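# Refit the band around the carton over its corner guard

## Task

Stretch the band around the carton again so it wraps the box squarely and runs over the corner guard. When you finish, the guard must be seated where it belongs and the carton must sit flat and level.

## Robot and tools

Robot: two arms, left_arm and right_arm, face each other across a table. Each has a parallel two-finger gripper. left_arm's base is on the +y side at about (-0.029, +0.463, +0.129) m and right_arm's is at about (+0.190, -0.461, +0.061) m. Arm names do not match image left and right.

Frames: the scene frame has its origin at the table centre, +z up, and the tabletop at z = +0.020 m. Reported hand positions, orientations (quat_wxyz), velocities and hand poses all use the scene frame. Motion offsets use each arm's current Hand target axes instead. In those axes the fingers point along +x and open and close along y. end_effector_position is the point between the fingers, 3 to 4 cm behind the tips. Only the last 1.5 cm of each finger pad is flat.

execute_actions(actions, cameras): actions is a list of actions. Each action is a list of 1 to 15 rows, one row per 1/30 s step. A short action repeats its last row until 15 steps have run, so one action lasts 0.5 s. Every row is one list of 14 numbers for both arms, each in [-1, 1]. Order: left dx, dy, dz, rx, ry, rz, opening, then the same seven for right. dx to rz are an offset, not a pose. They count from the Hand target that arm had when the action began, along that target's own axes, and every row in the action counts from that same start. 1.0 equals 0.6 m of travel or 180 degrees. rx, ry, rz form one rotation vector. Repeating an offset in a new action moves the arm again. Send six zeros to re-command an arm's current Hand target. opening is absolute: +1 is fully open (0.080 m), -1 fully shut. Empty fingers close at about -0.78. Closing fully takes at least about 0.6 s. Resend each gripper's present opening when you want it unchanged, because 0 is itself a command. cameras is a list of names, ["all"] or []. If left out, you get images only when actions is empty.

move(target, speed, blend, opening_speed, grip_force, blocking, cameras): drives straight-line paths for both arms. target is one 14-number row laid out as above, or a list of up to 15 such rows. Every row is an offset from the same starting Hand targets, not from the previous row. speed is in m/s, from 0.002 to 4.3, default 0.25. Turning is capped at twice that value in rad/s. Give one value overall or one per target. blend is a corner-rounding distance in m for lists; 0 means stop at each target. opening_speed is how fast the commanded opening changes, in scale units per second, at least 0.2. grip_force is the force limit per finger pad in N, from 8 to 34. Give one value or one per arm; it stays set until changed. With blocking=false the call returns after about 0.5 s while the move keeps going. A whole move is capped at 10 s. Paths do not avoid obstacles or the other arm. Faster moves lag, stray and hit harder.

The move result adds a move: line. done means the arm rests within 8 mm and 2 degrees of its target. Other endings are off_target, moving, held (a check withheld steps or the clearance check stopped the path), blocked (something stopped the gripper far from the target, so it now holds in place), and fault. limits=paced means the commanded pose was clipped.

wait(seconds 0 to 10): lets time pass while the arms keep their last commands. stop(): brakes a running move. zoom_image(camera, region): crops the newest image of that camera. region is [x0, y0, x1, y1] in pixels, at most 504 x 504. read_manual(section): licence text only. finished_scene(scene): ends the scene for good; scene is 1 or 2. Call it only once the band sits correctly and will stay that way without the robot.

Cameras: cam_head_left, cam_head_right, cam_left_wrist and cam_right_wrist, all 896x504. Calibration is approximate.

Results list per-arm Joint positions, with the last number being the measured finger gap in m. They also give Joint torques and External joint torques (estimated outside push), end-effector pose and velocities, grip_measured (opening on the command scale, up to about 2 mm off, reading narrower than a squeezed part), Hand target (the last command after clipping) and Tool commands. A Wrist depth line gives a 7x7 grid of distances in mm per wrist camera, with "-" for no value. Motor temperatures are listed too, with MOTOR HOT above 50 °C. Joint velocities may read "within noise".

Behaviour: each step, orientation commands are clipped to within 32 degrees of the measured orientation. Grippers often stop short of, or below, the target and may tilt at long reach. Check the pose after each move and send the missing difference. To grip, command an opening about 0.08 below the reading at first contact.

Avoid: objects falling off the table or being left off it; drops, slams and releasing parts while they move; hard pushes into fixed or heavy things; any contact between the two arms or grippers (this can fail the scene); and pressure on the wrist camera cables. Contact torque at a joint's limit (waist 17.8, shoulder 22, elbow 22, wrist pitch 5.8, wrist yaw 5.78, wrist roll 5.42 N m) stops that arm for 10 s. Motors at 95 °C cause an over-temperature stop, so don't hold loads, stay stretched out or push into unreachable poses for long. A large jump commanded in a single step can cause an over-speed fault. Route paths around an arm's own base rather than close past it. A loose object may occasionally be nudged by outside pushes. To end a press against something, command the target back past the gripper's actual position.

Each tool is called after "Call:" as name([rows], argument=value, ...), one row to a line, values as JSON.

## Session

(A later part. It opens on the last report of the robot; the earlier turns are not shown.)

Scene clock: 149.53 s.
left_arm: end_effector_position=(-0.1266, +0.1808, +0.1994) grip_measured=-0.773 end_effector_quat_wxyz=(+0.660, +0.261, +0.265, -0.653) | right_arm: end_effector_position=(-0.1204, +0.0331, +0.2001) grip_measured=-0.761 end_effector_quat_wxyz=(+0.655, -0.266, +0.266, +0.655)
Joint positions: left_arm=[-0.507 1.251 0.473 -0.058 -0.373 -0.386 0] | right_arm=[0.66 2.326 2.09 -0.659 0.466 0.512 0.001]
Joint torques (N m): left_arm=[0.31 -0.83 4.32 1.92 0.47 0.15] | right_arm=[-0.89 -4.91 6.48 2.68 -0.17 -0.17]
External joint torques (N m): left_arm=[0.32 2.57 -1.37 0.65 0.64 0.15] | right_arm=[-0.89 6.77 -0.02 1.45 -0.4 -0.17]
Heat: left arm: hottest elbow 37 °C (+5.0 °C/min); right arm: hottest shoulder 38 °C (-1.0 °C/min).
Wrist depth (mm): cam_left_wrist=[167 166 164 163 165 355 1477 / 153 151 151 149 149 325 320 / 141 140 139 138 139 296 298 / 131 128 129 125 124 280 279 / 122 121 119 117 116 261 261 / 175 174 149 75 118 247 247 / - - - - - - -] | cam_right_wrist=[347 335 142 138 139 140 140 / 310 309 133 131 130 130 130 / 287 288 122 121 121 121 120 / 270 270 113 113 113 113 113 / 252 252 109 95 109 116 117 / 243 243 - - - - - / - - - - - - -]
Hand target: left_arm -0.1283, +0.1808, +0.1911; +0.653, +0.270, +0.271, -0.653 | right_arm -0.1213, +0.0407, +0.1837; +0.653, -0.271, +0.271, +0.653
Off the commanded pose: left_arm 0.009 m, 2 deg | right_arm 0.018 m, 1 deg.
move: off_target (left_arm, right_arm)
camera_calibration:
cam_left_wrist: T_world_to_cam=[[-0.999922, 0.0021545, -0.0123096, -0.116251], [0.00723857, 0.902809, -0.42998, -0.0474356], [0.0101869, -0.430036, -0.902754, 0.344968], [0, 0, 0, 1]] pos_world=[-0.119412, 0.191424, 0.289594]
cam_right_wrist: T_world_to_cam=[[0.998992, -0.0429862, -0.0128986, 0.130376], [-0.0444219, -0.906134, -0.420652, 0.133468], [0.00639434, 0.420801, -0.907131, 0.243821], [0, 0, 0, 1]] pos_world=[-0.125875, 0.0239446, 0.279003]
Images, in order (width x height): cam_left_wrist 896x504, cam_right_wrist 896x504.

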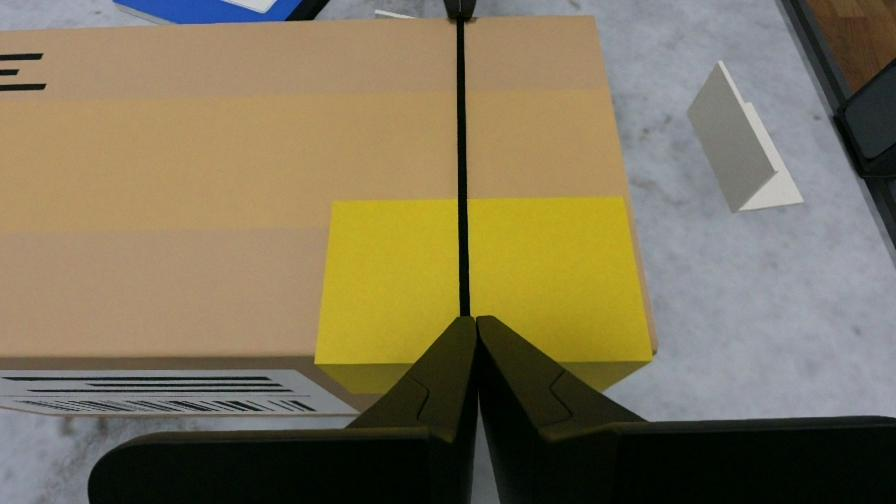

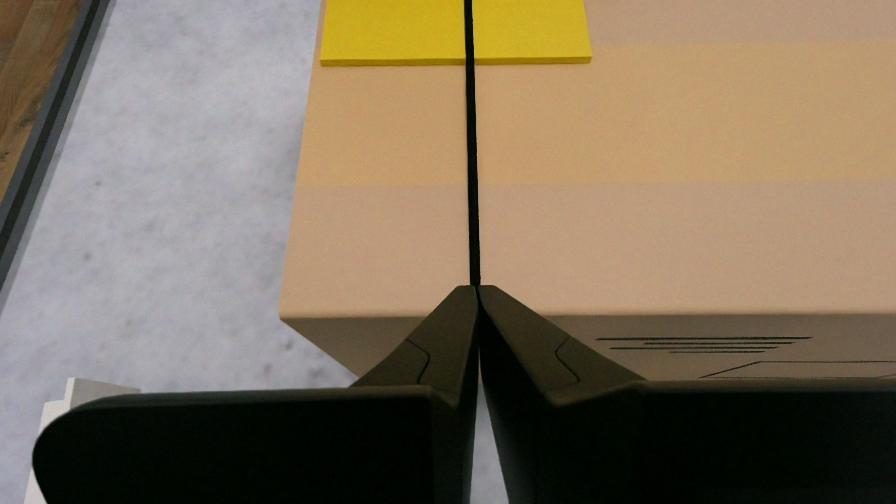

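Call:
move([
  [-0.0125,0.0,0.0,0,0,0,-1.0, 0,0,0,0,0,0,-1.0],
  [-0.0125,0.0,0.0,0,0,0,-0.5, 0,0,0,0,0,0,-1.0],
  [-0.13,-0.002,0.0,0,0,0,-0.5, 0,0,0,0,0,0,-1.0],
], speed=[0.04,0.04,0.12], cameras=["cam_left_wrist","cam_right_wrist"])

Scene clock: 153.17 s.
left_arm: end_effector_position=(-0.1276, +0.2383, +0.2382) grip_measured=-0.503 end_effector_quat_wxyz=(+0.651, +0.283, +0.273, -0.649) | right_arm: end_effector_position=(-0.1204, +0.0331, +0.2001) grip_measured=-0.761 end_effector_quat_wxyz=(+0.655, -0.266, +0.266, +0.655)
Joint positions: left_arm=[-0.681 0.96 0.534 -0.515 -0.464 -0.529 0.012] | right_arm=[0.66 2.326 2.09 -0.659 0.466 0.512 0.001]
Joint torques (N m): left_arm=[-0.26 -4.12 6.59 0.99 -0.41 -0.18] | right_arm=[-0.99 -4.99 6.41 2.65 -0.18 -0.16]
External joint torques (N m): left_arm=[-0.25 -2.06 0.39 -0.17 -0.17 -0.18] | right_arm=[-0.9 6.81 -0.19 1.39 -0.42 -0.16]
Heat: left arm: hottest elbow 37 °C (+5.1 °C/min); right arm: hottest shoulder 37 °C (-2.0 °C/min).
Wrist depth (mm): cam_left_wrist=[217 213 210 205 375 381 317 / 200 197 195 194 352 359 351 / 186 185 182 175 330 331 330 / 198 200 202 200 307 311 306 / 309 301 297 261 295 293 289 / 293 293 - 76 80 280 276 / - - - - - - -] | cam_right_wrist=[1463 336 140 138 139 141 140 / 311 309 133 131 130 130 129 / 289 290 122 121 121 121 120 / 270 270 114 113 113 113 112 / 253 252 110 95 109 116 116 / 244 242 - - - - - / - - - - - - -]
Hand target: left_arm -0.1295, +0.2359, +0.2463; +0.653, +0.271, +0.271, -0.653 | right_arm -0.1213, +0.0407, +0.1836; +0.653, -0.271, +0.271, +0.653
Off the commanded pose: left_arm 0.009 m, 2 deg | right_arm 0.018 m, 1 deg.
move: off_target (left_arm, right_arm)
camera_calibration:
cam_left_wrist: T_world_to_cam=[[-0.9994, 0.018708, -0.0291578, -0.116769], [0.0285565, 0.921376, -0.387621, -0.0944965], [0.0196137, -0.388221, -0.921357, 0.400434], [0, 0, 0, 1]] pos_world=[-0.121854, 0.244708, 0.328909]
cam_right_wrist: T_world_to_cam=[[0.998992, -0.0429862, -0.0128986, 0.130376], [-0.0444219, -0.906134, -0.420652, 0.133468], [0.00639434, 0.420801, -0.907131, 0.243821], [0, 0, 0, 1]] pos_world=[-0.125875, 0.0239446, 0.279003]
Images, in order (width x height): cam_left_wrist 896x504, cam_right_wrist 896x504.

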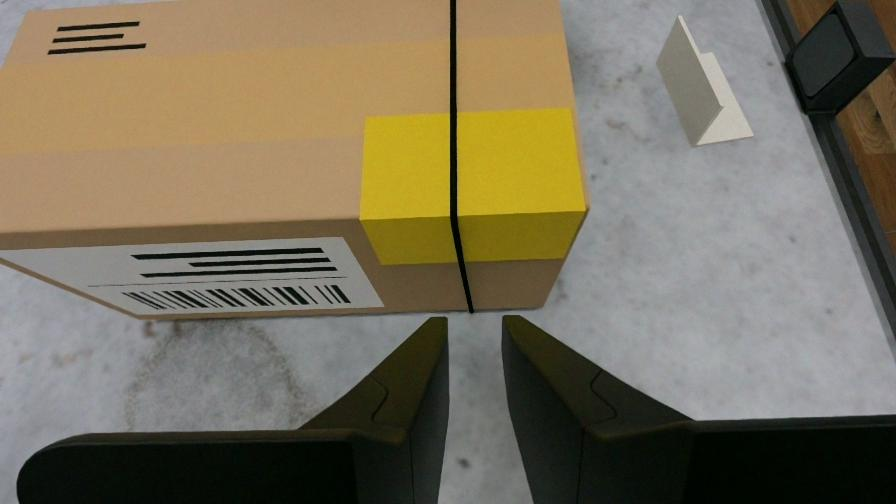

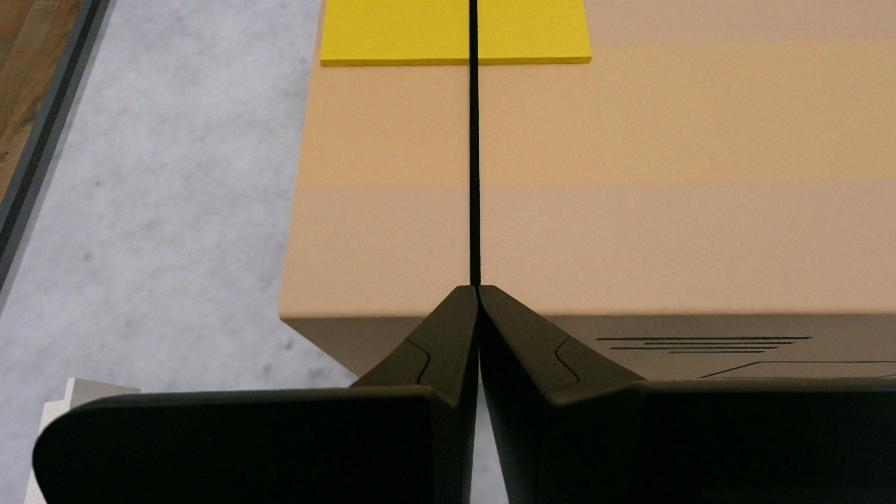

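Call:
move([
  [0.0682,0.0992,0.001,0,0,0,-1.0, 0,0,0,0,0,0,-1.0],
  [0.1265,0.0992,0.001,0,0,0,-1.0, 0,0,0,0,0,0,-1.0],
], speed=[0.12,0.06], blend=[0.01,0], cameras=["cam_left_wrist","cam_right_wrist"])

Scene clock: 156.10 s.
left_arm: end_effector_position=(-0.0705, +0.1815, +0.1962) grip_measured=-0.774 end_effector_quat_wxyz=(+0.654, +0.267, +0.271, -0.654) | right_arm: end_effector_position=(-0.1204, +0.0331, +0.2001) grip_measured=-0.761 end_effector_quat_wxyz=(+0.655, -0.266, +0.266, +0.655)
Joint positions: left_arm=[-0.221 1.144 0.399 -0.048 -0.164 -0.17 0] | right_arm=[0.66 2.326 2.09 -0.659 0.466 0.512 0.001]
Joint torques (N m): left_arm=[0.23 -2.68 4.2 1.73 0.01 0.18] | right_arm=[-1.02 -4.99 6.4 2.68 -0.17 -0.16]
External joint torques (N m): left_arm=[0.24 0.11 -1.53 0.41 0.09 0.18] | right_arm=[-1.04 6.69 -0.14 1.42 -0.4 -0.17]
Heat: left arm: hottest elbow 37 °C (+5.1 °C/min); right arm: hottest shoulder 37 °C (-1.0 °C/min).
Wrist depth (mm): cam_left_wrist=[153 153 152 151 150 150 337 / 141 141 138 140 139 138 301 / 132 133 130 130 126 126 282 / - 122 122 121 119 118 266 / 117 116 116 115 113 112 111 / 239 195 164 75 132 238 241 / - - - - - - -] | cam_right_wrist=[348 336 141 138 139 141 140 / 312 310 133 131 130 130 130 / 289 289 122 121 121 121 120 / 271 270 114 113 113 113 113 / 254 253 109 95 109 116 116 / 245 242 - - - - - / - - - - - - -]
Hand target: left_arm -0.0700, +0.1819, +0.1931; +0.653, +0.270, +0.271, -0.653 | right_arm -0.1213, +0.0407, +0.1836; +0.653, -0.271, +0.271, +0.653
Off the commanded pose: left_arm 0.003 m, 0 deg | right_arm 0.018 m, 1 deg.
move: off_target (right_arm); blend cut to 0 m at target 1
camera_calibration:
cam_left_wrist: T_world_to_cam=[[-0.999879, 0.0116414, -0.0102812, -0.0622497], [0.0148537, 0.910153, -0.414005, -0.0537681], [0.00453785, -0.414108, -0.910217, 0.339948], [0, 0, 0, 1]] pos_world=[-0.0629861, 0.190437, 0.286526]
cam_right_wrist: T_world_to_cam=[[0.998992, -0.0429862, -0.0128986, 0.130376], [-0.0444219, -0.906134, -0.420652, 0.133468], [0.00639434, 0.420801, -0.907131, 0.243821], [0, 0, 0, 1]] pos_world=[-0.125875, 0.0239446, 0.279003]
Images, in order (width x height): cam_left_wrist 896x504, cam_right_wrist 896x504.

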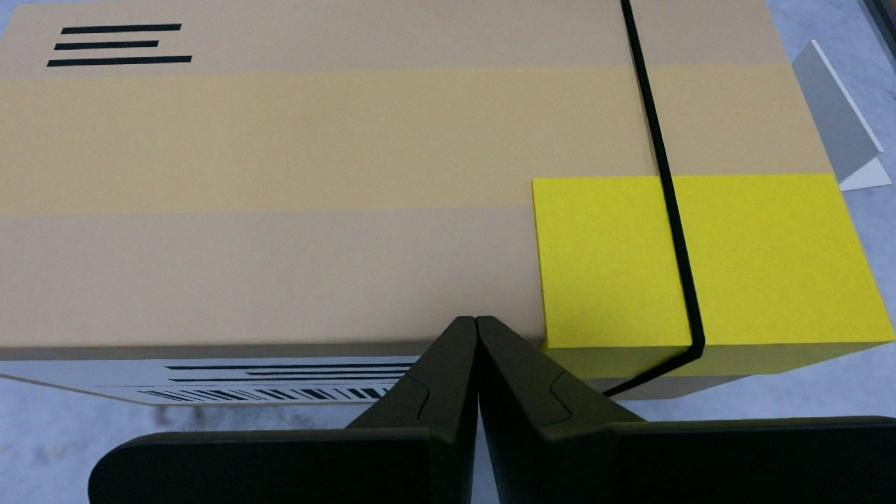

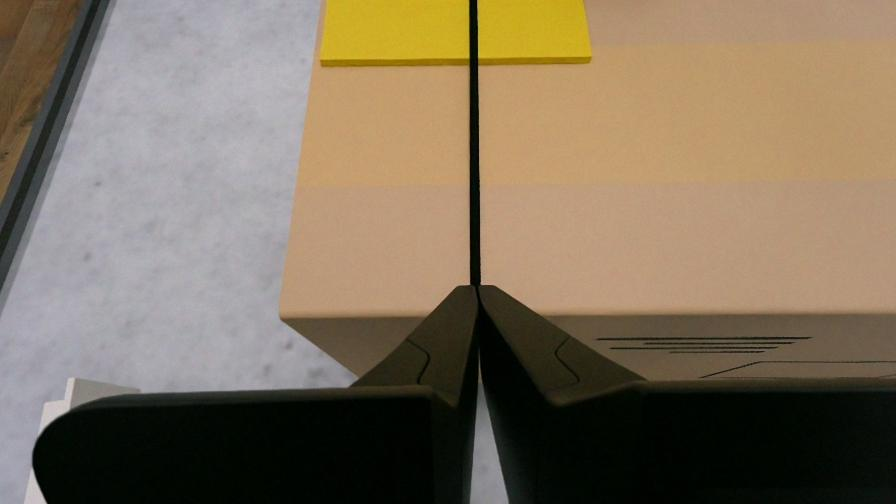

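Call:
move(target=[0.001,-0.0242,0.0,0,0,0,-1.0, 0,0,0,0,0,0,-1.0], speed=0.03, cameras=["cam_left_wrist"])

Scene clock: 157.27 s.
left_arm: end_effector_position=(-0.0740, +0.1824, +0.1944) grip_measured=-0.775 end_effector_quat_wxyz=(+0.669, +0.269, +0.265, -0.640) | right_arm: end_effector_position=(-0.1204, +0.0331, +0.2001) grip_measured=-0.761 end_effector_quat_wxyz=(+0.655, -0.266, +0.266, +0.655)
Joint positions: left_arm=[-0.276 1.16 0.399 -0.043 -0.244 -0.217 0] | right_arm=[0.66 2.326 2.09 -0.659 0.466 0.512 0.001]
Joint torques (N m): left_arm=[-1.83 -1.83 5.49 1.39 0.94 -0.19] | right_arm=[-0.96 -4.94 6.43 2.67 -0.2 -0.15]
External joint torques (N m): left_arm=[-1.82 1.02 -0.22 0.09 1.05 -0.2] | right_arm=[-0.96 6.82 -0.16 1.41 -0.43 -0.15]
Heat: left arm: hottest elbow 37 °C (+5.1 °C/min); right arm: hottest shoulder 37 °C (-1.0 °C/min).
Wrist depth (mm): cam_left_wrist=[160 157 155 154 150 148 329 / 147 145 141 140 138 136 137 / 135 135 132 130 126 124 127 / 126 124 123 121 117 116 115 / 120 119 117 115 111 - 108 / 249 223 175 75 124 184 234 / - - - - - - -] | cam_right_wrist=[347 337 142 138 139 141 140 / 310 309 133 131 130 130 129 / 288 289 122 121 121 121 120 / 269 269 114 113 113 113 113 / 253 253 109 95 109 116 116 / 244 242 - - - - - / - - - - - - -]
Hand target: left_arm -0.0845, +0.1815, +0.1926; +0.653, +0.271, +0.271, -0.653 | right_arm -0.1213, +0.0407, +0.1836; +0.653, -0.271, +0.271, +0.653
Off the commanded pose: left_arm 0.011 m, 3 deg | right_arm 0.018 m, 1 deg.
move: off_target (left_arm, right_arm)
camera_calibration:
cam_left_wrist: T_world_to_cam=[[-0.999111, -0.0221956, -0.0358485, -0.0546239], [-0.00519276, 0.908528, -0.417791, -0.0557918], [0.0418425, -0.417233, -0.907836, 0.341608], [0, 0, 0, 1]] pos_world=[-0.0691587, 0.192006, 0.284856]
Images, in order (width x height): cam_left_wrist 896x504.

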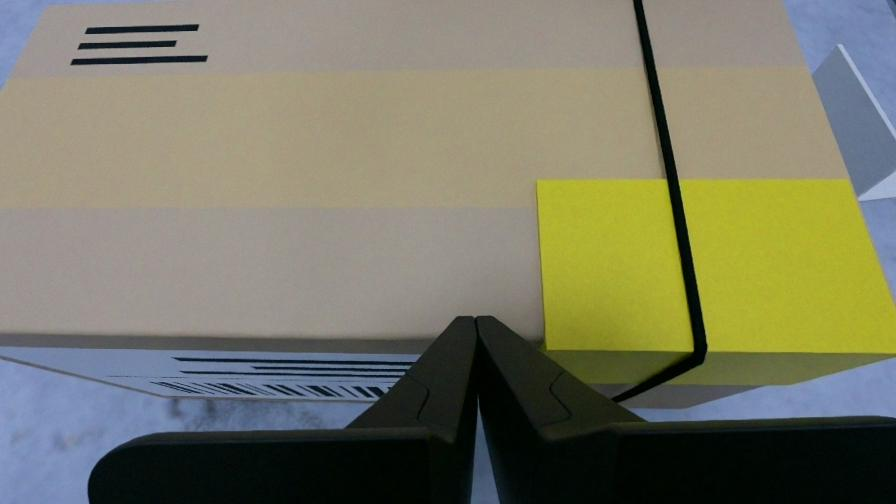

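Call:
move([
  [0.0,0.0167,0.0,0,0,0,-1.0, 0,0,0,0,0,0,-1.0],
  [-0.004,0.0167,0.0,0,0,0,-1.0, 0,0,0,0,0,0,-1.0],
  [-0.004,0.0,0.0,0,0,0,-1.0, 0,0,0,0,0,0,-1.0],
], speed=0.03, cameras=["cam_left_wrist"])

Scene clock: 159.97 s.
left_arm: end_effector_position=(-0.0826, +0.1851, +0.1930) grip_measured=-0.775 end_effector_quat_wxyz=(+0.654, +0.272, +0.271, -0.652) | right_arm: end_effector_position=(-0.1204, +0.0331, +0.2001) grip_measured=-0.761 end_effector_quat_wxyz=(+0.655, -0.266, +0.266, +0.655)
Joint positions: left_arm=[-0.294 1.158 0.399 -0.053 -0.216 -0.219 0] | right_arm=[0.66 2.326 2.09 -0.659 0.466 0.512 0.001]
Joint torques (N m): left_arm=[-0.4 -2.86 5.56 1.17 -0.12 -0.18] | right_arm=[-0.92 -5.04 6.42 2.66 -0.17 -0.17]
External joint torques (N m): left_arm=[-0.38 0.02 -0.21 -0.15 -0.01 -0.18] | right_arm=[-0.93 6.7 -0.14 1.41 -0.4 -0.17]
Heat: left arm: hottest elbow 37 °C (+5.0 °C/min); right arm: hottest shoulder 37 °C (-1.0 °C/min).
Wrist depth (mm): cam_left_wrist=[150 149 147 146 145 145 331 / 138 137 136 135 133 134 307 / 130 128 128 125 122 120 280 / 119 120 118 118 114 114 262 / 116 115 114 112 110 110 244 / 239 226 189 75 170 237 237 / - - - - - - -] | cam_right_wrist=[350 335 142 138 139 141 140 / 310 311 133 131 131 130 130 / 289 287 122 121 121 121 120 / 270 270 113 113 113 113 113 / 253 252 109 95 109 116 116 / 244 243 - - - - - / - - - - - - -]
Hand target: left_arm -0.0844, +0.1832, +0.1943; +0.653, +0.270, +0.271, -0.653 | right_arm -0.1213, +0.0407, +0.1836; +0.653, -0.271, +0.271, +0.653
Off the commanded pose: left_arm 0.003 m, 0 deg | right_arm 0.018 m, 1 deg.
move: off_target (right_arm)
camera_calibration:
cam_left_wrist: T_world_to_cam=[[-0.999777, 0.0129946, -0.0166468, -0.0734883], [0.018646, 0.913259, -0.406951, -0.0598651], [0.00991465, -0.407171, -0.913298, 0.338374], [0, 0, 0, 1]] pos_world=[-0.0757105, 0.193403, 0.283451]
Images, in order (width x height): cam_left_wrist 896x504.

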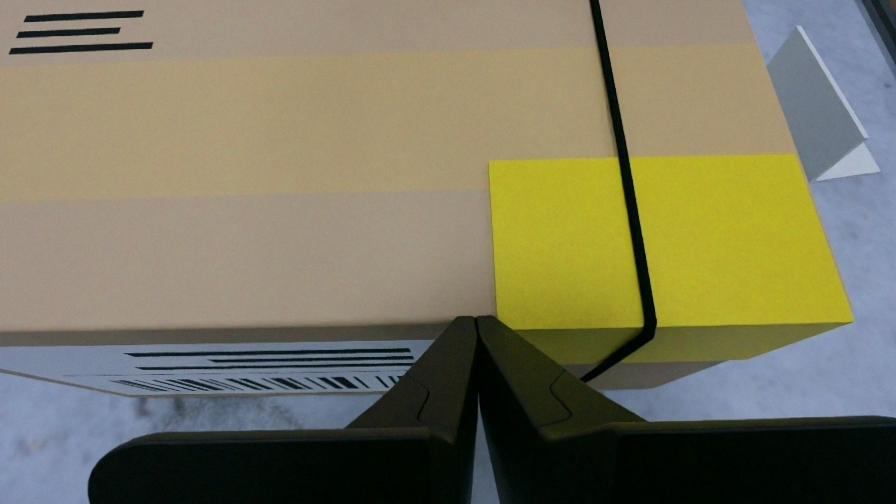

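Call:
move(target=[0.0005,-0.0045,0.0,0,0,0,-1.0, 0,0,0,0,0,0,-1.0], speed=0.02, cameras=["cam_left_wrist"])

Scene clock: 160.97 s.
left_arm: end_effector_position=(-0.0835, +0.1853, +0.1926) grip_measured=-0.775 end_effector_quat_wxyz=(+0.657, +0.272, +0.270, -0.649) | right_arm: end_effector_position=(-0.1204, +0.0331, +0.2001) grip_measured=-0.761 end_effector_quat_wxyz=(+0.655, -0.266, +0.266, +0.655)
Joint positions: left_arm=[-0.305 1.162 0.399 -0.053 -0.231 -0.23 0] | right_arm=[0.66 2.326 2.09 -0.659 0.466 0.512 0.001]
Joint torques (N m): left_arm=[-0.72 -2.64 5.79 1.24 0.08 -0.16] | right_arm=[-0.98 -4.99 6.44 2.67 -0.18 -0.17]
External joint torques (N m): left_arm=[-0.73 0.26 -0.02 -0.09 0.2 -0.16] | right_arm=[-1.27 6.68 -0.1 1.42 -0.39 -0.17]
Heat: left arm: hottest elbow 37 °C (+5.0 °C/min); right arm: hottest shoulder 36 °C (-2.0 °C/min).
Wrist depth (mm): cam_left_wrist=[151 150 148 146 145 144 332 / 139 137 136 136 133 133 301 / 131 128 128 125 122 121 279 / - 120 118 118 114 113 261 / 124 115 114 112 109 109 242 / 242 238 192 75 166 236 236 / - - - - - - -] | cam_right_wrist=[348 335 141 140 139 141 139 / 311 310 133 131 130 130 129 / 290 289 122 121 121 121 120 / 269 270 114 113 113 113 113 / 253 253 109 95 109 116 116 / 243 243 - - - - - / - - - - - - -]
Hand target: left_arm -0.0872, +0.1830, +0.1941; +0.653, +0.270, +0.271, -0.653 | right_arm -0.1213, +0.0407, +0.1836; +0.653, -0.271, +0.271, +0.653
Off the commanded pose: left_arm 0.005 m, 1 deg | right_arm 0.018 m, 1 deg.
move: off_target (right_arm)
camera_calibration:
cam_left_wrist: T_world_to_cam=[[-0.999764, 0.00656248, -0.0206943, -0.0724343], [0.0144182, 0.913351, -0.406918, -0.0605454], [0.0162308, -0.407121, -0.91323, 0.338571], [0, 0, 0, 1]] pos_world=[-0.0770396, 0.193614, 0.283057]
Images, in order (width x height): cam_left_wrist 896x504.

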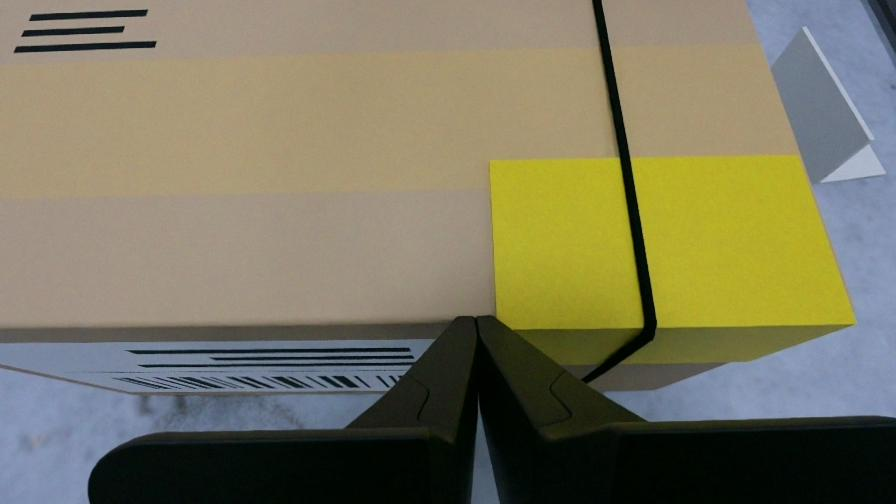

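Call:
move(target=[0.0,-0.004,0.0,0,0,0,-1.0, 0,0,0,0,0,0,-1.0], speed=0.02, cameras=["cam_left_wrist"])

Scene clock: 161.97 s.
left_arm: end_effector_position=(-0.0842, +0.1853, +0.1924) grip_measured=-0.775 end_effector_quat_wxyz=(+0.659, +0.272, +0.270, -0.647) | right_arm: end_effector_position=(-0.1204, +0.0331, +0.2001) grip_measured=-0.761 end_effector_quat_wxyz=(+0.655, -0.266, +0.266, +0.655)
Joint positions: left_arm=[-0.314 1.166 0.4 -0.053 -0.245 -0.239 0] | right_arm=[0.66 2.326 2.09 -0.659 0.466 0.512 0.001]
Joint torques (N m): left_arm=[-0.97 -2.59 5.91 1.18 0.27 -0.17] | right_arm=[-1 -4.95 6.45 2.67 -0.2 -0.14]
External joint torques (N m): left_arm=[-0.99 0.36 0.1 -0.15 0.39 -0.17] | right_arm=[-1 6.78 -0.1 1.42 -0.43 -0.15]
Heat: left arm: hottest elbow 37 °C (+5.0 °C/min); right arm: hottest wrist pitch 37 °C (+1.0 °C/min).
Wrist depth (mm): cam_left_wrist=[151 150 148 146 145 144 331 / 140 138 136 135 133 133 306 / 131 129 129 126 120 121 278 / - 120 118 117 114 113 260 / 127 116 114 112 109 109 242 / 242 238 194 75 164 235 237 / - - - - - - -] | cam_right_wrist=[346 335 141 138 139 141 140 / 309 311 133 131 130 130 129 / 290 290 122 121 121 121 120 / 269 270 114 113 113 113 113 / 254 252 109 95 109 116 117 / 243 242 - - - - - / - - - - - - -]
Hand target: left_arm -0.0896, +0.1830, +0.1940; +0.653, +0.271, +0.271, -0.653 | right_arm -0.1213, +0.0407, +0.1836; +0.653, -0.271, +0.271, +0.653
Off the commanded pose: left_arm 0.006 m, 1 deg | right_arm 0.018 m, 1 deg.
move: off_target (right_arm)
camera_calibration:
cam_left_wrist: T_world_to_cam=[[-0.999698, 0.000199142, -0.0245627, -0.071135], [0.0101962, 0.913113, -0.407579, -0.0608099], [0.0223474, -0.407707, -0.912839, 0.338935], [0, 0, 0, 1]] pos_world=[-0.0780678, 0.193727, 0.282861]
Images, in order (width x height): cam_left_wrist 896x504.

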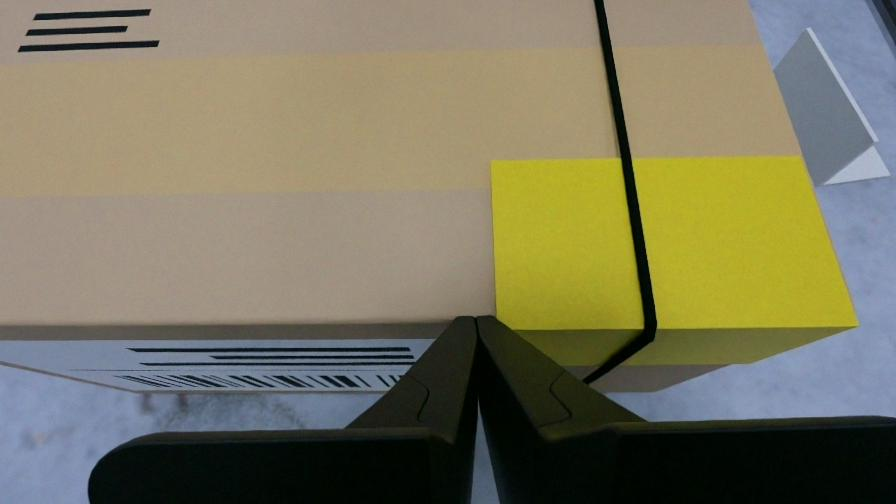

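Call:
move(target=[0.0,-0.005,0.0,0,0,0,-1.0, 0,0,0,0,0,0,-1.0], speed=0.02, cameras=["cam_left_wrist"])

Scene clock: 162.83 s.
left_arm: end_effector_position=(-0.0897, +0.1863, +0.1908) grip_measured=-0.775 end_effector_quat_wxyz=(+0.654, +0.274, +0.272, -0.650) | right_arm: end_effector_position=(-0.1204, +0.0331, +0.2001) grip_measured=-0.761 end_effector_quat_wxyz=(+0.655, -0.266, +0.266, +0.655)
Joint positions: left_arm=[-0.334 1.175 0.403 -0.053 -0.246 -0.25 0] | right_arm=[0.66 2.326 2.09 -0.659 0.466 0.512 0.001]
Joint torques (N m): left_arm=[-0.53 -3.03 6.04 1.19 -0.09 -0.18] | right_arm=[-0.91 -4.94 6.38 2.67 -0.19 -0.17]
External joint torques (N m): left_arm=[-0.54 -0.08 0.34 -0.1 0.04 -0.18] | right_arm=[-0.89 6.87 -0.21 1.41 -0.43 -0.17]
Heat: left arm: hottest elbow 37 °C (+5.0 °C/min); right arm: hottest wrist pitch 37 °C (+1.0 °C/min).
Wrist depth (mm): cam_left_wrist=[147 146 143 142 141 140 326 / 135 135 133 132 130 130 302 / - 126 124 123 118 118 274 / 118 117 116 115 112 112 254 / 128 115 116 110 108 123 242 / 240 236 203 75 179 235 236 / - - - - - - -] | cam_right_wrist=[349 335 139 138 140 140 140 / 310 312 133 131 130 130 129 / 288 287 122 121 121 121 120 / 270 270 113 113 113 113 113 / 254 253 109 95 108 116 116 / 243 243 - - - - - / - - - - - - -]
Hand target: left_arm -0.0926, +0.1829, +0.1941; +0.653, +0.270, +0.271, -0.653 | right_arm -0.1213, +0.0407, +0.1836; +0.653, -0.271, +0.271, +0.653
Off the commanded pose: left_arm 0.005 m, 1 deg | right_arm 0.018 m, 1 deg.
move: off_target (right_arm)
camera_calibration:
cam_left_wrist: T_world_to_cam=[[-0.999739, 0.0116586, -0.0196584, -0.0798378], [0.0185778, 0.915529, -0.401823, -0.0631248], [0.0133132, -0.402083, -0.915506, 0.336645], [0, 0, 0, 1]] pos_world=[-0.083126, 0.194083, 0.281266]
Images, in order (width x height): cam_left_wrist 896x504.

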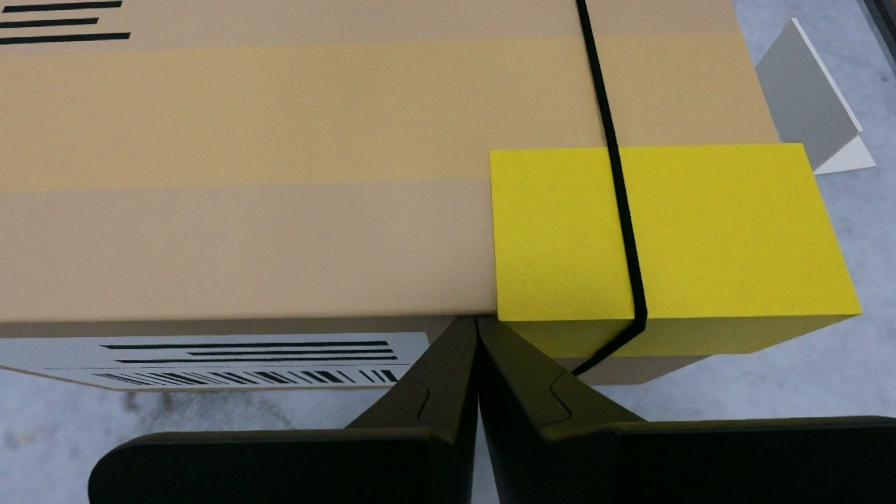

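Call:
move([
  [-0.1,0.0,0.0,0,0,0,-1.0, 0,0,0,0,0,0,-1.0],
  [-0.1,-0.1957,0.003,0,0,0.122,-1.0, 0,0,0,0,0,0,-1.0],
], speed=[0.1,0.15], blend=[0.02,0], cameras=["cam_left_wrist","cam_head_left"])

Scene clock: 168.20 s.
left_arm: end_effector_position=(-0.2072, +0.2258, +0.2367) grip_measured=-0.775 end_effector_quat_wxyz=(+0.764, +0.321, +0.216, -0.517) | right_arm: end_effector_position=(-0.1204, +0.0331, +0.2001) grip_measured=-0.761 end_effector_quat_wxyz=(+0.655, -0.266, +0.266, +0.655)
Joint positions: left_arm=[-1.024 1.632 1.02 -0.942 -0.848 -1.185 0] | right_arm=[0.66 2.326 2.09 -0.659 0.466 0.512 0.001]
Joint torques (N m): left_arm=[-0.19 -5.5 5.37 0.07 -0.69 -0.23] | right_arm=[-0.93 -5.02 6.41 2.65 -0.17 -0.16]
External joint torques (N m): left_arm=[-0.19 0.04 0.3 -0.24 -0.21 -0.22] | right_arm=[-0.81 6.65 -0.11 1.4 -0.41 -0.16]
Heat: left arm: hottest elbow 37 °C (+5.1 °C/min); right arm: hottest wrist pitch 37 °C (+1.0 °C/min).
Wrist depth (mm): cam_left_wrist=[2470 545 253 221 371 346 317 / 2298 263 229 203 344 321 290 / 267 237 212 187 317 301 277 / 462 296 239 188 300 283 262 / 431 383 345 247 287 268 248 / 388 356 335 75 267 255 237 / - - - - - - -] | cam_right_wrist=[349 336 138 138 140 141 139 / 311 309 133 131 130 130 129 / 289 288 122 121 121 121 120 / 270 268 114 113 113 113 113 / 252 252 109 95 109 116 116 / 243 243 - - - - - / - - - - - - -]
Hand target: left_arm -0.2100, +0.2241, +0.2379; +0.766, +0.317, +0.215, -0.517 | right_arm -0.1213, +0.0407, +0.1836; +0.653, -0.271, +0.271, +0.653
Off the commanded pose: left_arm 0.004 m, 0 deg | right_arm 0.018 m, 1 deg.
move: off_target (right_arm); blend cut to 0 m at target 1
camera_calibration:
cam_left_wrist: T_world_to_cam=[[-0.92763, -0.245737, -0.281277, -0.0618964], [-0.113658, 0.903087, -0.414144, -0.100303], [0.355788, -0.352202, -0.865661, 0.444072], [0, 0, 0, 1]] pos_world=[-0.226812, 0.231775, 0.325466]
Images, in order (width x height): cam_head_left 896x504, cam_left_wrist 896x504.

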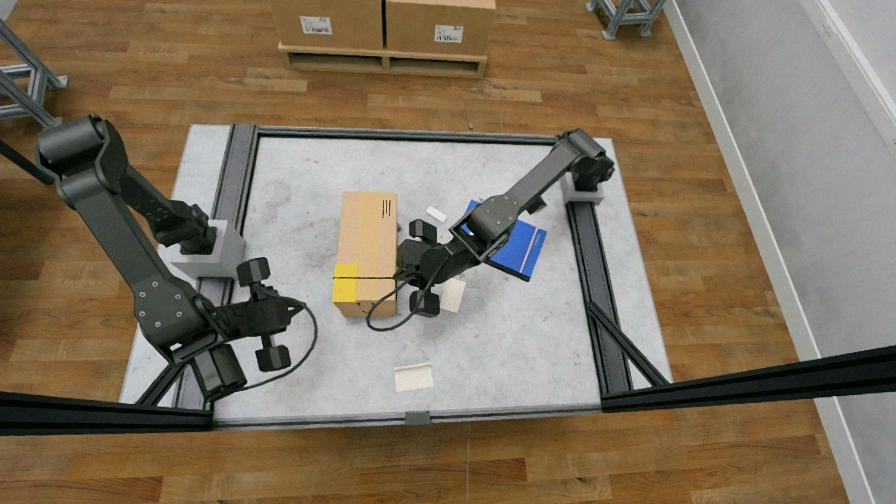

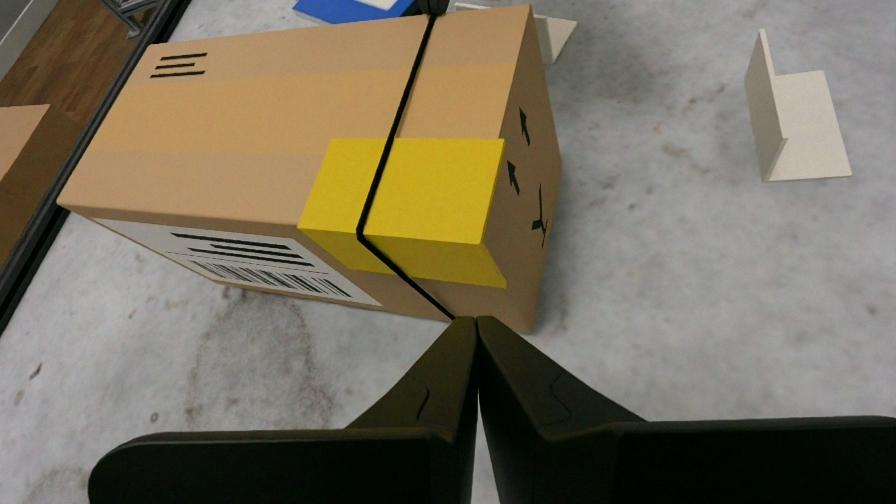

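Call:
zoom_image(camera="cam_left_wrist", region=[280, 100, 580, 340])

Scaled by 1.680 from the camera's 896x504 image, which has a finer 1280x720 frame.

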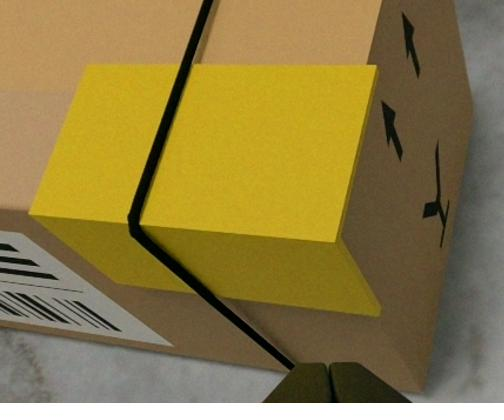

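Call:
move(target=[0.1113,-0.0450,0.0,0,0,0,-1.0, 0,0,0,0,0,0,-1.0], speed=0.08, cameras=["cam_left_wrist","cam_right_wrist"])

Scene clock: 170.87 s.
left_arm: end_effector_position=(-0.2121, +0.1725, +0.1914) grip_measured=-0.775 end_effector_quat_wxyz=(+0.766, +0.310, +0.218, -0.520) | right_arm: end_effector_position=(-0.1204, +0.0331, +0.2001) grip_measured=-0.761 end_effector_quat_wxyz=(+0.655, -0.266, +0.266, +0.655)
Joint positions: left_arm=[-0.884 1.791 0.994 -0.581 -0.839 -0.978 0] | right_arm=[0.66 2.326 2.09 -0.659 0.466 0.512 0.001]
Joint torques (N m): left_arm=[0.16 -6.36 3.33 0.57 -0.48 0.12] | right_arm=[-0.86 -5 6.42 2.66 -0.18 -0.17]
External joint torques (N m): left_arm=[0.13 0.11 -1.55 0.01 -0.01 0.13] | right_arm=[-0.85 6.84 -0.2 1.39 -0.42 -0.17]
Heat: left arm: hottest elbow 36 °C (+4.0 °C/min); right arm: hottest wrist pitch 37 °C (+1.0 °C/min).
Wrist depth (mm): cam_left_wrist=[235 202 170 161 321 296 269 / 200 177 154 154 300 276 249 / 175 160 142 159 276 256 232 / 160 141 130 179 259 240 222 / 335 141 118 132 241 225 210 / 318 293 - 75 225 214 199 / - - - - - - -] | cam_right_wrist=[347 335 138 138 140 141 140 / 311 311 133 131 131 130 129 / 288 288 122 121 121 121 120 / 270 269 114 113 113 113 112 / 253 253 109 95 109 116 116 / 244 243 - - - - - / - - - - - - -]
Hand target: left_arm -0.2101, +0.1732, +0.1869; +0.766, +0.317, +0.215, -0.517 | right_arm -0.1213, +0.0407, +0.1836; +0.653, -0.271, +0.271, +0.653
Off the commanded pose: left_arm 0.005 m, 1 deg | right_arm 0.018 m, 1 deg.
move: off_target (right_arm)
camera_calibration:
cam_left_wrist: T_world_to_cam=[[-0.93108, -0.252881, -0.262946, -0.0951658], [-0.122308, 0.895432, -0.428069, -0.0692949], [0.343701, -0.366406, -0.864648, 0.38746], [0, 0, 0, 1]] pos_world=[-0.230253, 0.179951, 0.28033]
cam_right_wrist: T_world_to_cam=[[0.998992, -0.0429862, -0.0128986, 0.130376], [-0.0444219, -0.906134, -0.420652, 0.133468], [0.00639434, 0.420801, -0.907131, 0.243821], [0, 0, 0, 1]] pos_world=[-0.125875, 0.0239446, 0.279003]
Images, in order (width x height): cam_left_wrist 896x504, cam_right_wrist 896x504.

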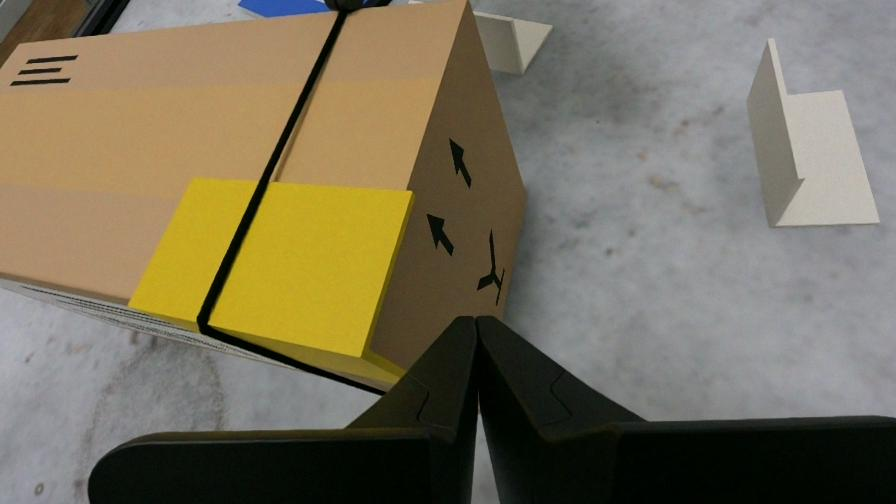

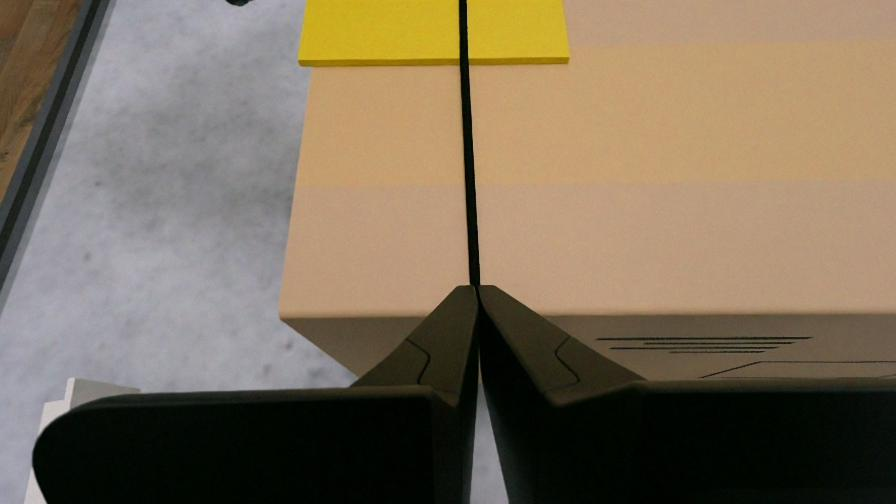

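Call:
move(target=[0.0087,0.0216,-0.010,0,0,0,-1.0, 0,0,0,0,0,0,-1.0], speed=0.06, cameras=["cam_left_wrist"])

Scene clock: 172.60 s.
left_arm: end_effector_position=(-0.1974, +0.1772, +0.1789) grip_measured=-0.775 end_effector_quat_wxyz=(+0.766, +0.322, +0.214, -0.515) | right_arm: end_effector_position=(-0.1204, +0.0331, +0.2001) grip_measured=-0.761 end_effector_quat_wxyz=(+0.655, -0.266, +0.266, +0.655)
Joint positions: left_arm=[-0.865 1.78 0.923 -0.527 -0.836 -0.951 0] | right_arm=[0.66 2.326 2.09 -0.659 0.466 0.512 0.001]
Joint torques (N m): left_arm=[0.19 -9.52 3.17 0.58 -0.46 0.12] | right_arm=[-0.86 -4.95 6.41 2.69 -0.19 -0.16]
External joint torques (N m): left_arm=[0.24 -3.35 -1.56 0.02 0 0.13] | right_arm=[-0.85 6.66 -0.07 1.46 -0.42 -0.16]
Heat: left arm: hottest elbow 36 °C (+4.0 °C/min); right arm: hottest wrist pitch 37 °C (+1.0 °C/min).
Wrist depth (mm): cam_left_wrist=[208 178 152 136 294 273 251 / 182 158 135 128 278 255 235 / 162 146 125 129 255 241 221 / 149 129 110 123 239 225 208 / 332 285 114 102 227 213 198 / 312 283 269 75 210 204 189 / - - - - - - -] | cam_right_wrist=[346 336 138 137 140 141 140 / 311 309 133 131 131 130 129 / 290 289 122 121 121 121 120 / 271 269 113 113 113 113 113 / 253 252 109 95 109 116 117 / 244 243 - - - - - / - - - - - - -]
Hand target: left_arm -0.1961, +0.1774, +0.1827; +0.766, +0.317, +0.215, -0.517 | right_arm -0.1213, +0.0407, +0.1836; +0.653, -0.271, +0.271, +0.653
Off the commanded pose: left_arm 0.004 m, 1 deg | right_arm 0.018 m, 1 deg.
move: off_target (right_arm)
camera_calibration:
cam_left_wrist: T_world_to_cam=[[-0.925161, -0.2486, -0.286837, -0.0788871], [-0.113689, 0.902471, -0.415477, -0.0788674], [0.362149, -0.351773, -0.863194, 0.374144], [0, 0, 0, 1]] pos_world=[-0.217445, 0.183178, 0.267563]
Images, in order (width x height): cam_left_wrist 896x504.

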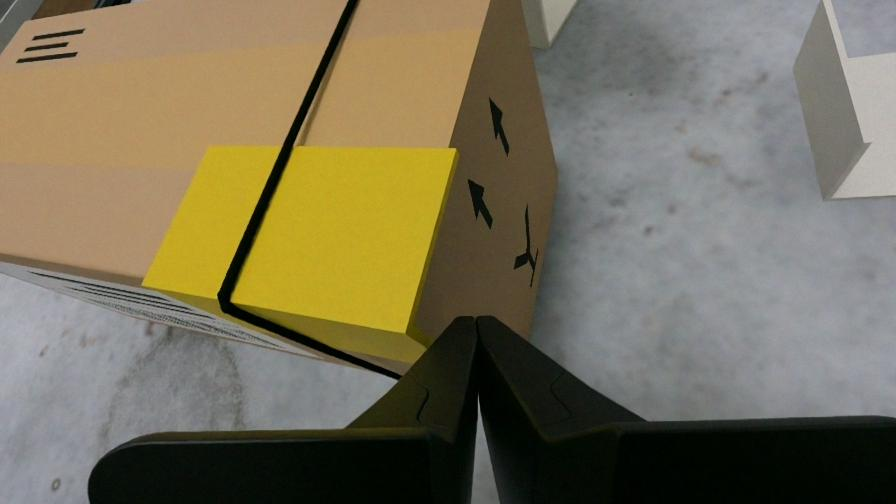

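Call:
move(target=[0.0031,0.0077,0.0,0,0,0,-1.0, 0,0,0,0,0,0,-1.0], speed=0.03, cameras=["cam_left_wrist"])

Scene clock: 174.90 s.
left_arm: end_effector_position=(-0.1925, +0.1773, +0.1790) grip_measured=-0.775 end_effector_quat_wxyz=(+0.765, +0.322, +0.214, -0.515) | right_arm: end_effector_position=(-0.1204, +0.0331, +0.2001) grip_measured=-0.761 end_effector_quat_wxyz=(+0.655, -0.266, +0.266, +0.655)
Joint positions: left_arm=[-0.854 1.764 0.904 -0.511 -0.834 -0.934 0] | right_arm=[0.66 2.326 2.09 -0.659 0.466 0.512 0.001]
Joint torques (N m): left_arm=[0.24 -9.43 3.08 0.57 -0.49 0.13] | right_arm=[-1.02 -5.03 6.35 2.67 -0.18 -0.17]
External joint torques (N m): left_arm=[0.26 -3.31 -1.64 0.01 -0.03 0.14] | right_arm=[-1.01 6.87 -0.3 1.4 -0.42 -0.18]
Heat: left arm: hottest elbow 36 °C (+4.0 °C/min); right arm: hottest wrist pitch 37 °C (+1.0 °C/min).
Wrist depth (mm): cam_left_wrist=[207 178 152 133 295 273 249 / 182 159 135 125 274 256 233 / 162 146 121 115 252 240 221 / 148 - 113 108 239 226 208 / 332 265 114 101 226 213 198 / 311 283 269 75 211 203 189 / - - - - - - -] | cam_right_wrist=[347 335 139 138 140 141 140 / 311 311 133 131 130 130 129 / 289 289 122 121 121 121 120 / 270 268 114 113 113 113 113 / 253 252 109 95 109 116 116 / 243 243 - - - - - / - - - - - - -]
Hand target: left_arm -0.1911, +0.1774, +0.1827; +0.766, +0.317, +0.215, -0.517 | right_arm -0.1213, +0.0407, +0.1836; +0.653, -0.271, +0.271, +0.653
Off the commanded pose: left_arm 0.004 m, 1 deg | right_arm 0.018 m, 1 deg.
move: off_target (right_arm)
camera_calibration:
cam_left_wrist: T_world_to_cam=[[-0.925432, -0.247904, -0.286565, -0.0746479], [-0.11327, 0.90269, -0.415115, -0.0784163], [0.361588, -0.351701, -0.863458, 0.372464], [0, 0, 0, 1]] pos_world=[-0.212642, 0.183276, 0.267664]
Images, in order (width x height): cam_left_wrist 896x504.

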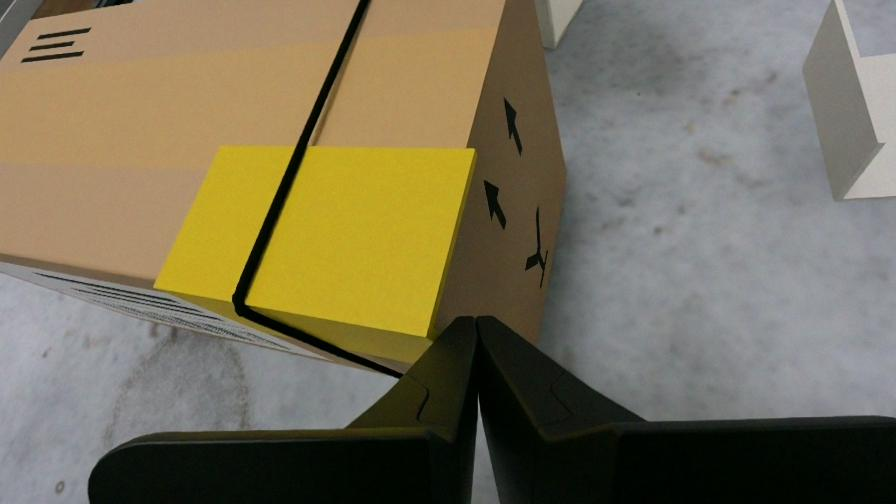

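Call:
move(target=[0.0022,0.0054,0.0,0,0,0,-1.0, 0,0,0,0,0,0,-1.0], speed=0.02, cameras=["cam_left_wrist"])

Scene clock: 175.77 s.
left_arm: end_effector_position=(-0.1905, +0.1774, +0.1790) grip_measured=-0.775 end_effector_quat_wxyz=(+0.764, +0.321, +0.215, -0.516) | right_arm: end_effector_position=(-0.1204, +0.0331, +0.2001) grip_measured=-0.761 end_effector_quat_wxyz=(+0.655, -0.266, +0.266, +0.655)
Joint positions: left_arm=[-0.849 1.754 0.891 -0.498 -0.829 -0.923 0] | right_arm=[0.66 2.326 2.09 -0.659 0.466 0.512 0.001]
Joint torques (N m): left_arm=[0.43 -9.41 2.94 0.49 -0.58 0.15] | right_arm=[-0.89 -5.07 6.38 2.67 -0.18 -0.16]
External joint torques (N m): left_arm=[0.46 -3.28 -1.88 -0.1 -0.12 0.16] | right_arm=[-0.89 6.7 -0.18 1.43 -0.42 -0.17]
Heat: left arm: hottest elbow 36 °C (+5.0 °C/min); right arm: hottest wrist pitch 38 °C (+1.0 °C/min).
Wrist depth (mm): cam_left_wrist=[207 177 152 133 291 275 252 / 181 158 135 124 273 255 231 / 161 145 - 115 249 240 224 / 148 129 113 110 236 226 208 / 330 261 113 101 225 213 199 / 310 284 268 75 211 204 190 / - - - - - - -] | cam_right_wrist=[1481 336 140 138 140 141 140 / 310 310 133 131 130 130 129 / 289 288 122 121 121 121 120 / 269 269 114 113 113 113 113 / 253 252 109 95 108 116 117 / 244 243 - - - - - / - - - - - - -]
Hand target: left_arm -0.1877, +0.1774, +0.1827; +0.766, +0.317, +0.215, -0.517 | right_arm -0.1213, +0.0407, +0.1836; +0.653, -0.271, +0.271, +0.653
Off the commanded pose: left_arm 0.005 m, 1 deg | right_arm 0.018 m, 1 deg.
move: off_target (right_arm)
camera_calibration:
cam_left_wrist: T_world_to_cam=[[-0.927298, -0.245321, -0.282728, -0.0741518], [-0.112553, 0.903086, -0.414448, -0.0782786], [0.357001, -0.352496, -0.865042, 0.37128], [0, 0, 0, 1]] pos_world=[-0.210118, 0.183376, 0.267765]
Images, in order (width x height): cam_left_wrist 896x504.

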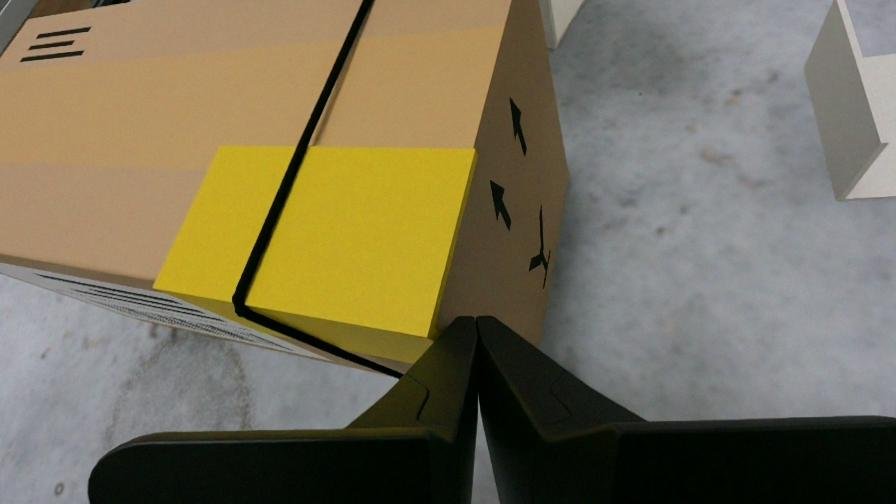

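Call:
zoom_image(camera="cam_left_wrist", region=[380, 120, 560, 380])

Scaled by 1.938 from the camera's 896x504 image, which has a finer 1280x720 frame.

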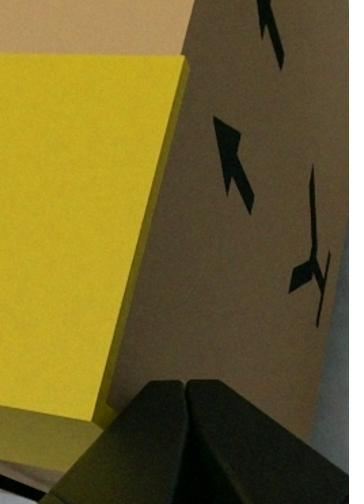

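Call:
move(target=[0.0010,0.0025,0.0,0,0,0,-1.0, 0,0,0,0,0,0,-1.0], speed=0.02, cameras=["cam_left_wrist"])

Call:
zoom_image(camera="cam_left_wrist", region=[380, 120, 560, 380])

Scene clock: 176.83 s.
left_arm: end_effector_position=(-0.1888, +0.1774, +0.1789) grip_measured=-0.775 end_effector_quat_wxyz=(+0.764, +0.321, +0.215, -0.516) | right_arm: end_effector_position=(-0.1204, +0.0331, +0.2001) grip_measured=-0.761 end_effector_quat_wxyz=(+0.655, -0.266, +0.266, +0.655)
Joint positions: left_arm=[-0.845 1.749 0.885 -0.492 -0.828 -0.917 0] | right_arm=[0.66 2.326 2.09 -0.659 0.466 0.512 0.001]
Joint torques (N m): left_arm=[0.43 -9.35 2.97 0.47 -0.59 0.13] | right_arm=[-0.89 -5.04 6.37 2.66 -0.19 -0.18]
External joint torques (N m): left_arm=[0.43 -3.27 -1.85 -0.13 -0.13 0.14] | right_arm=[-1 6.68 -0.16 1.42 -0.41 -0.18]
Heat: left arm: hottest elbow 36 °C (+5.0 °C/min); right arm: hottest wrist pitch 38 °C (+1.0 °C/min).
Wrist depth (mm): cam_left_wrist=[206 176 152 133 294 274 253 / 180 157 135 124 270 256 238 / 161 145 121 117 250 240 223 / 148 129 112 111 237 225 209 / 331 259 113 102 225 214 198 / 310 284 267 75 211 204 190 / - - - - - - -] | cam_right_wrist=[348 335 141 138 139 141 140 / 311 310 133 131 131 130 129 / 289 289 122 121 121 121 120 / 268 269 114 113 113 113 113 / 253 251 109 95 109 116 116 / 243 243 - - - - - / - - - - - - -]
Hand target: left_arm -0.1860, +0.1774, +0.1826; +0.766, +0.317, +0.215, -0.517 | right_arm -0.1213, +0.0407, +0.1836; +0.653, -0.271, +0.271, +0.653
Off the commanded pose: left_arm 0.005 m, 1 deg | right_arm 0.018 m, 1 deg.
move: off_target (right_arm)
camera_calibration:
cam_left_wrist: T_world_to_cam=[[-0.92733, -0.245257, -0.282681, -0.072727], [-0.112644, 0.903225, -0.41412, -0.0782706], [0.35689, -0.352184, -0.865214, 0.370588], [0, 0, 0, 1]] pos_world=[-0.208518, 0.183374, 0.267666]
Images, in order (width x height): cam_left_wrist 896x504.

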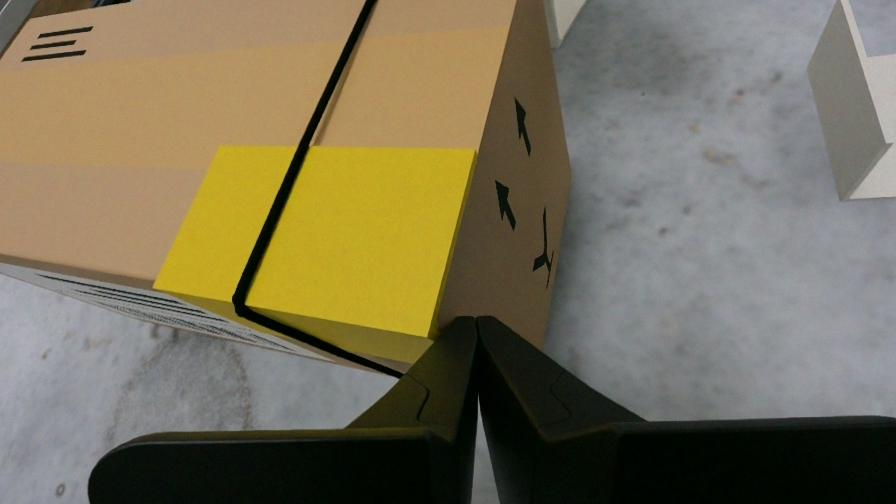

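Scaled by 1.938 from the camera's 896x504 image, which has a finer 1280x720 frame.

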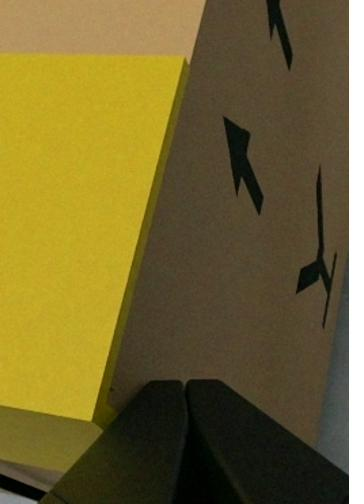

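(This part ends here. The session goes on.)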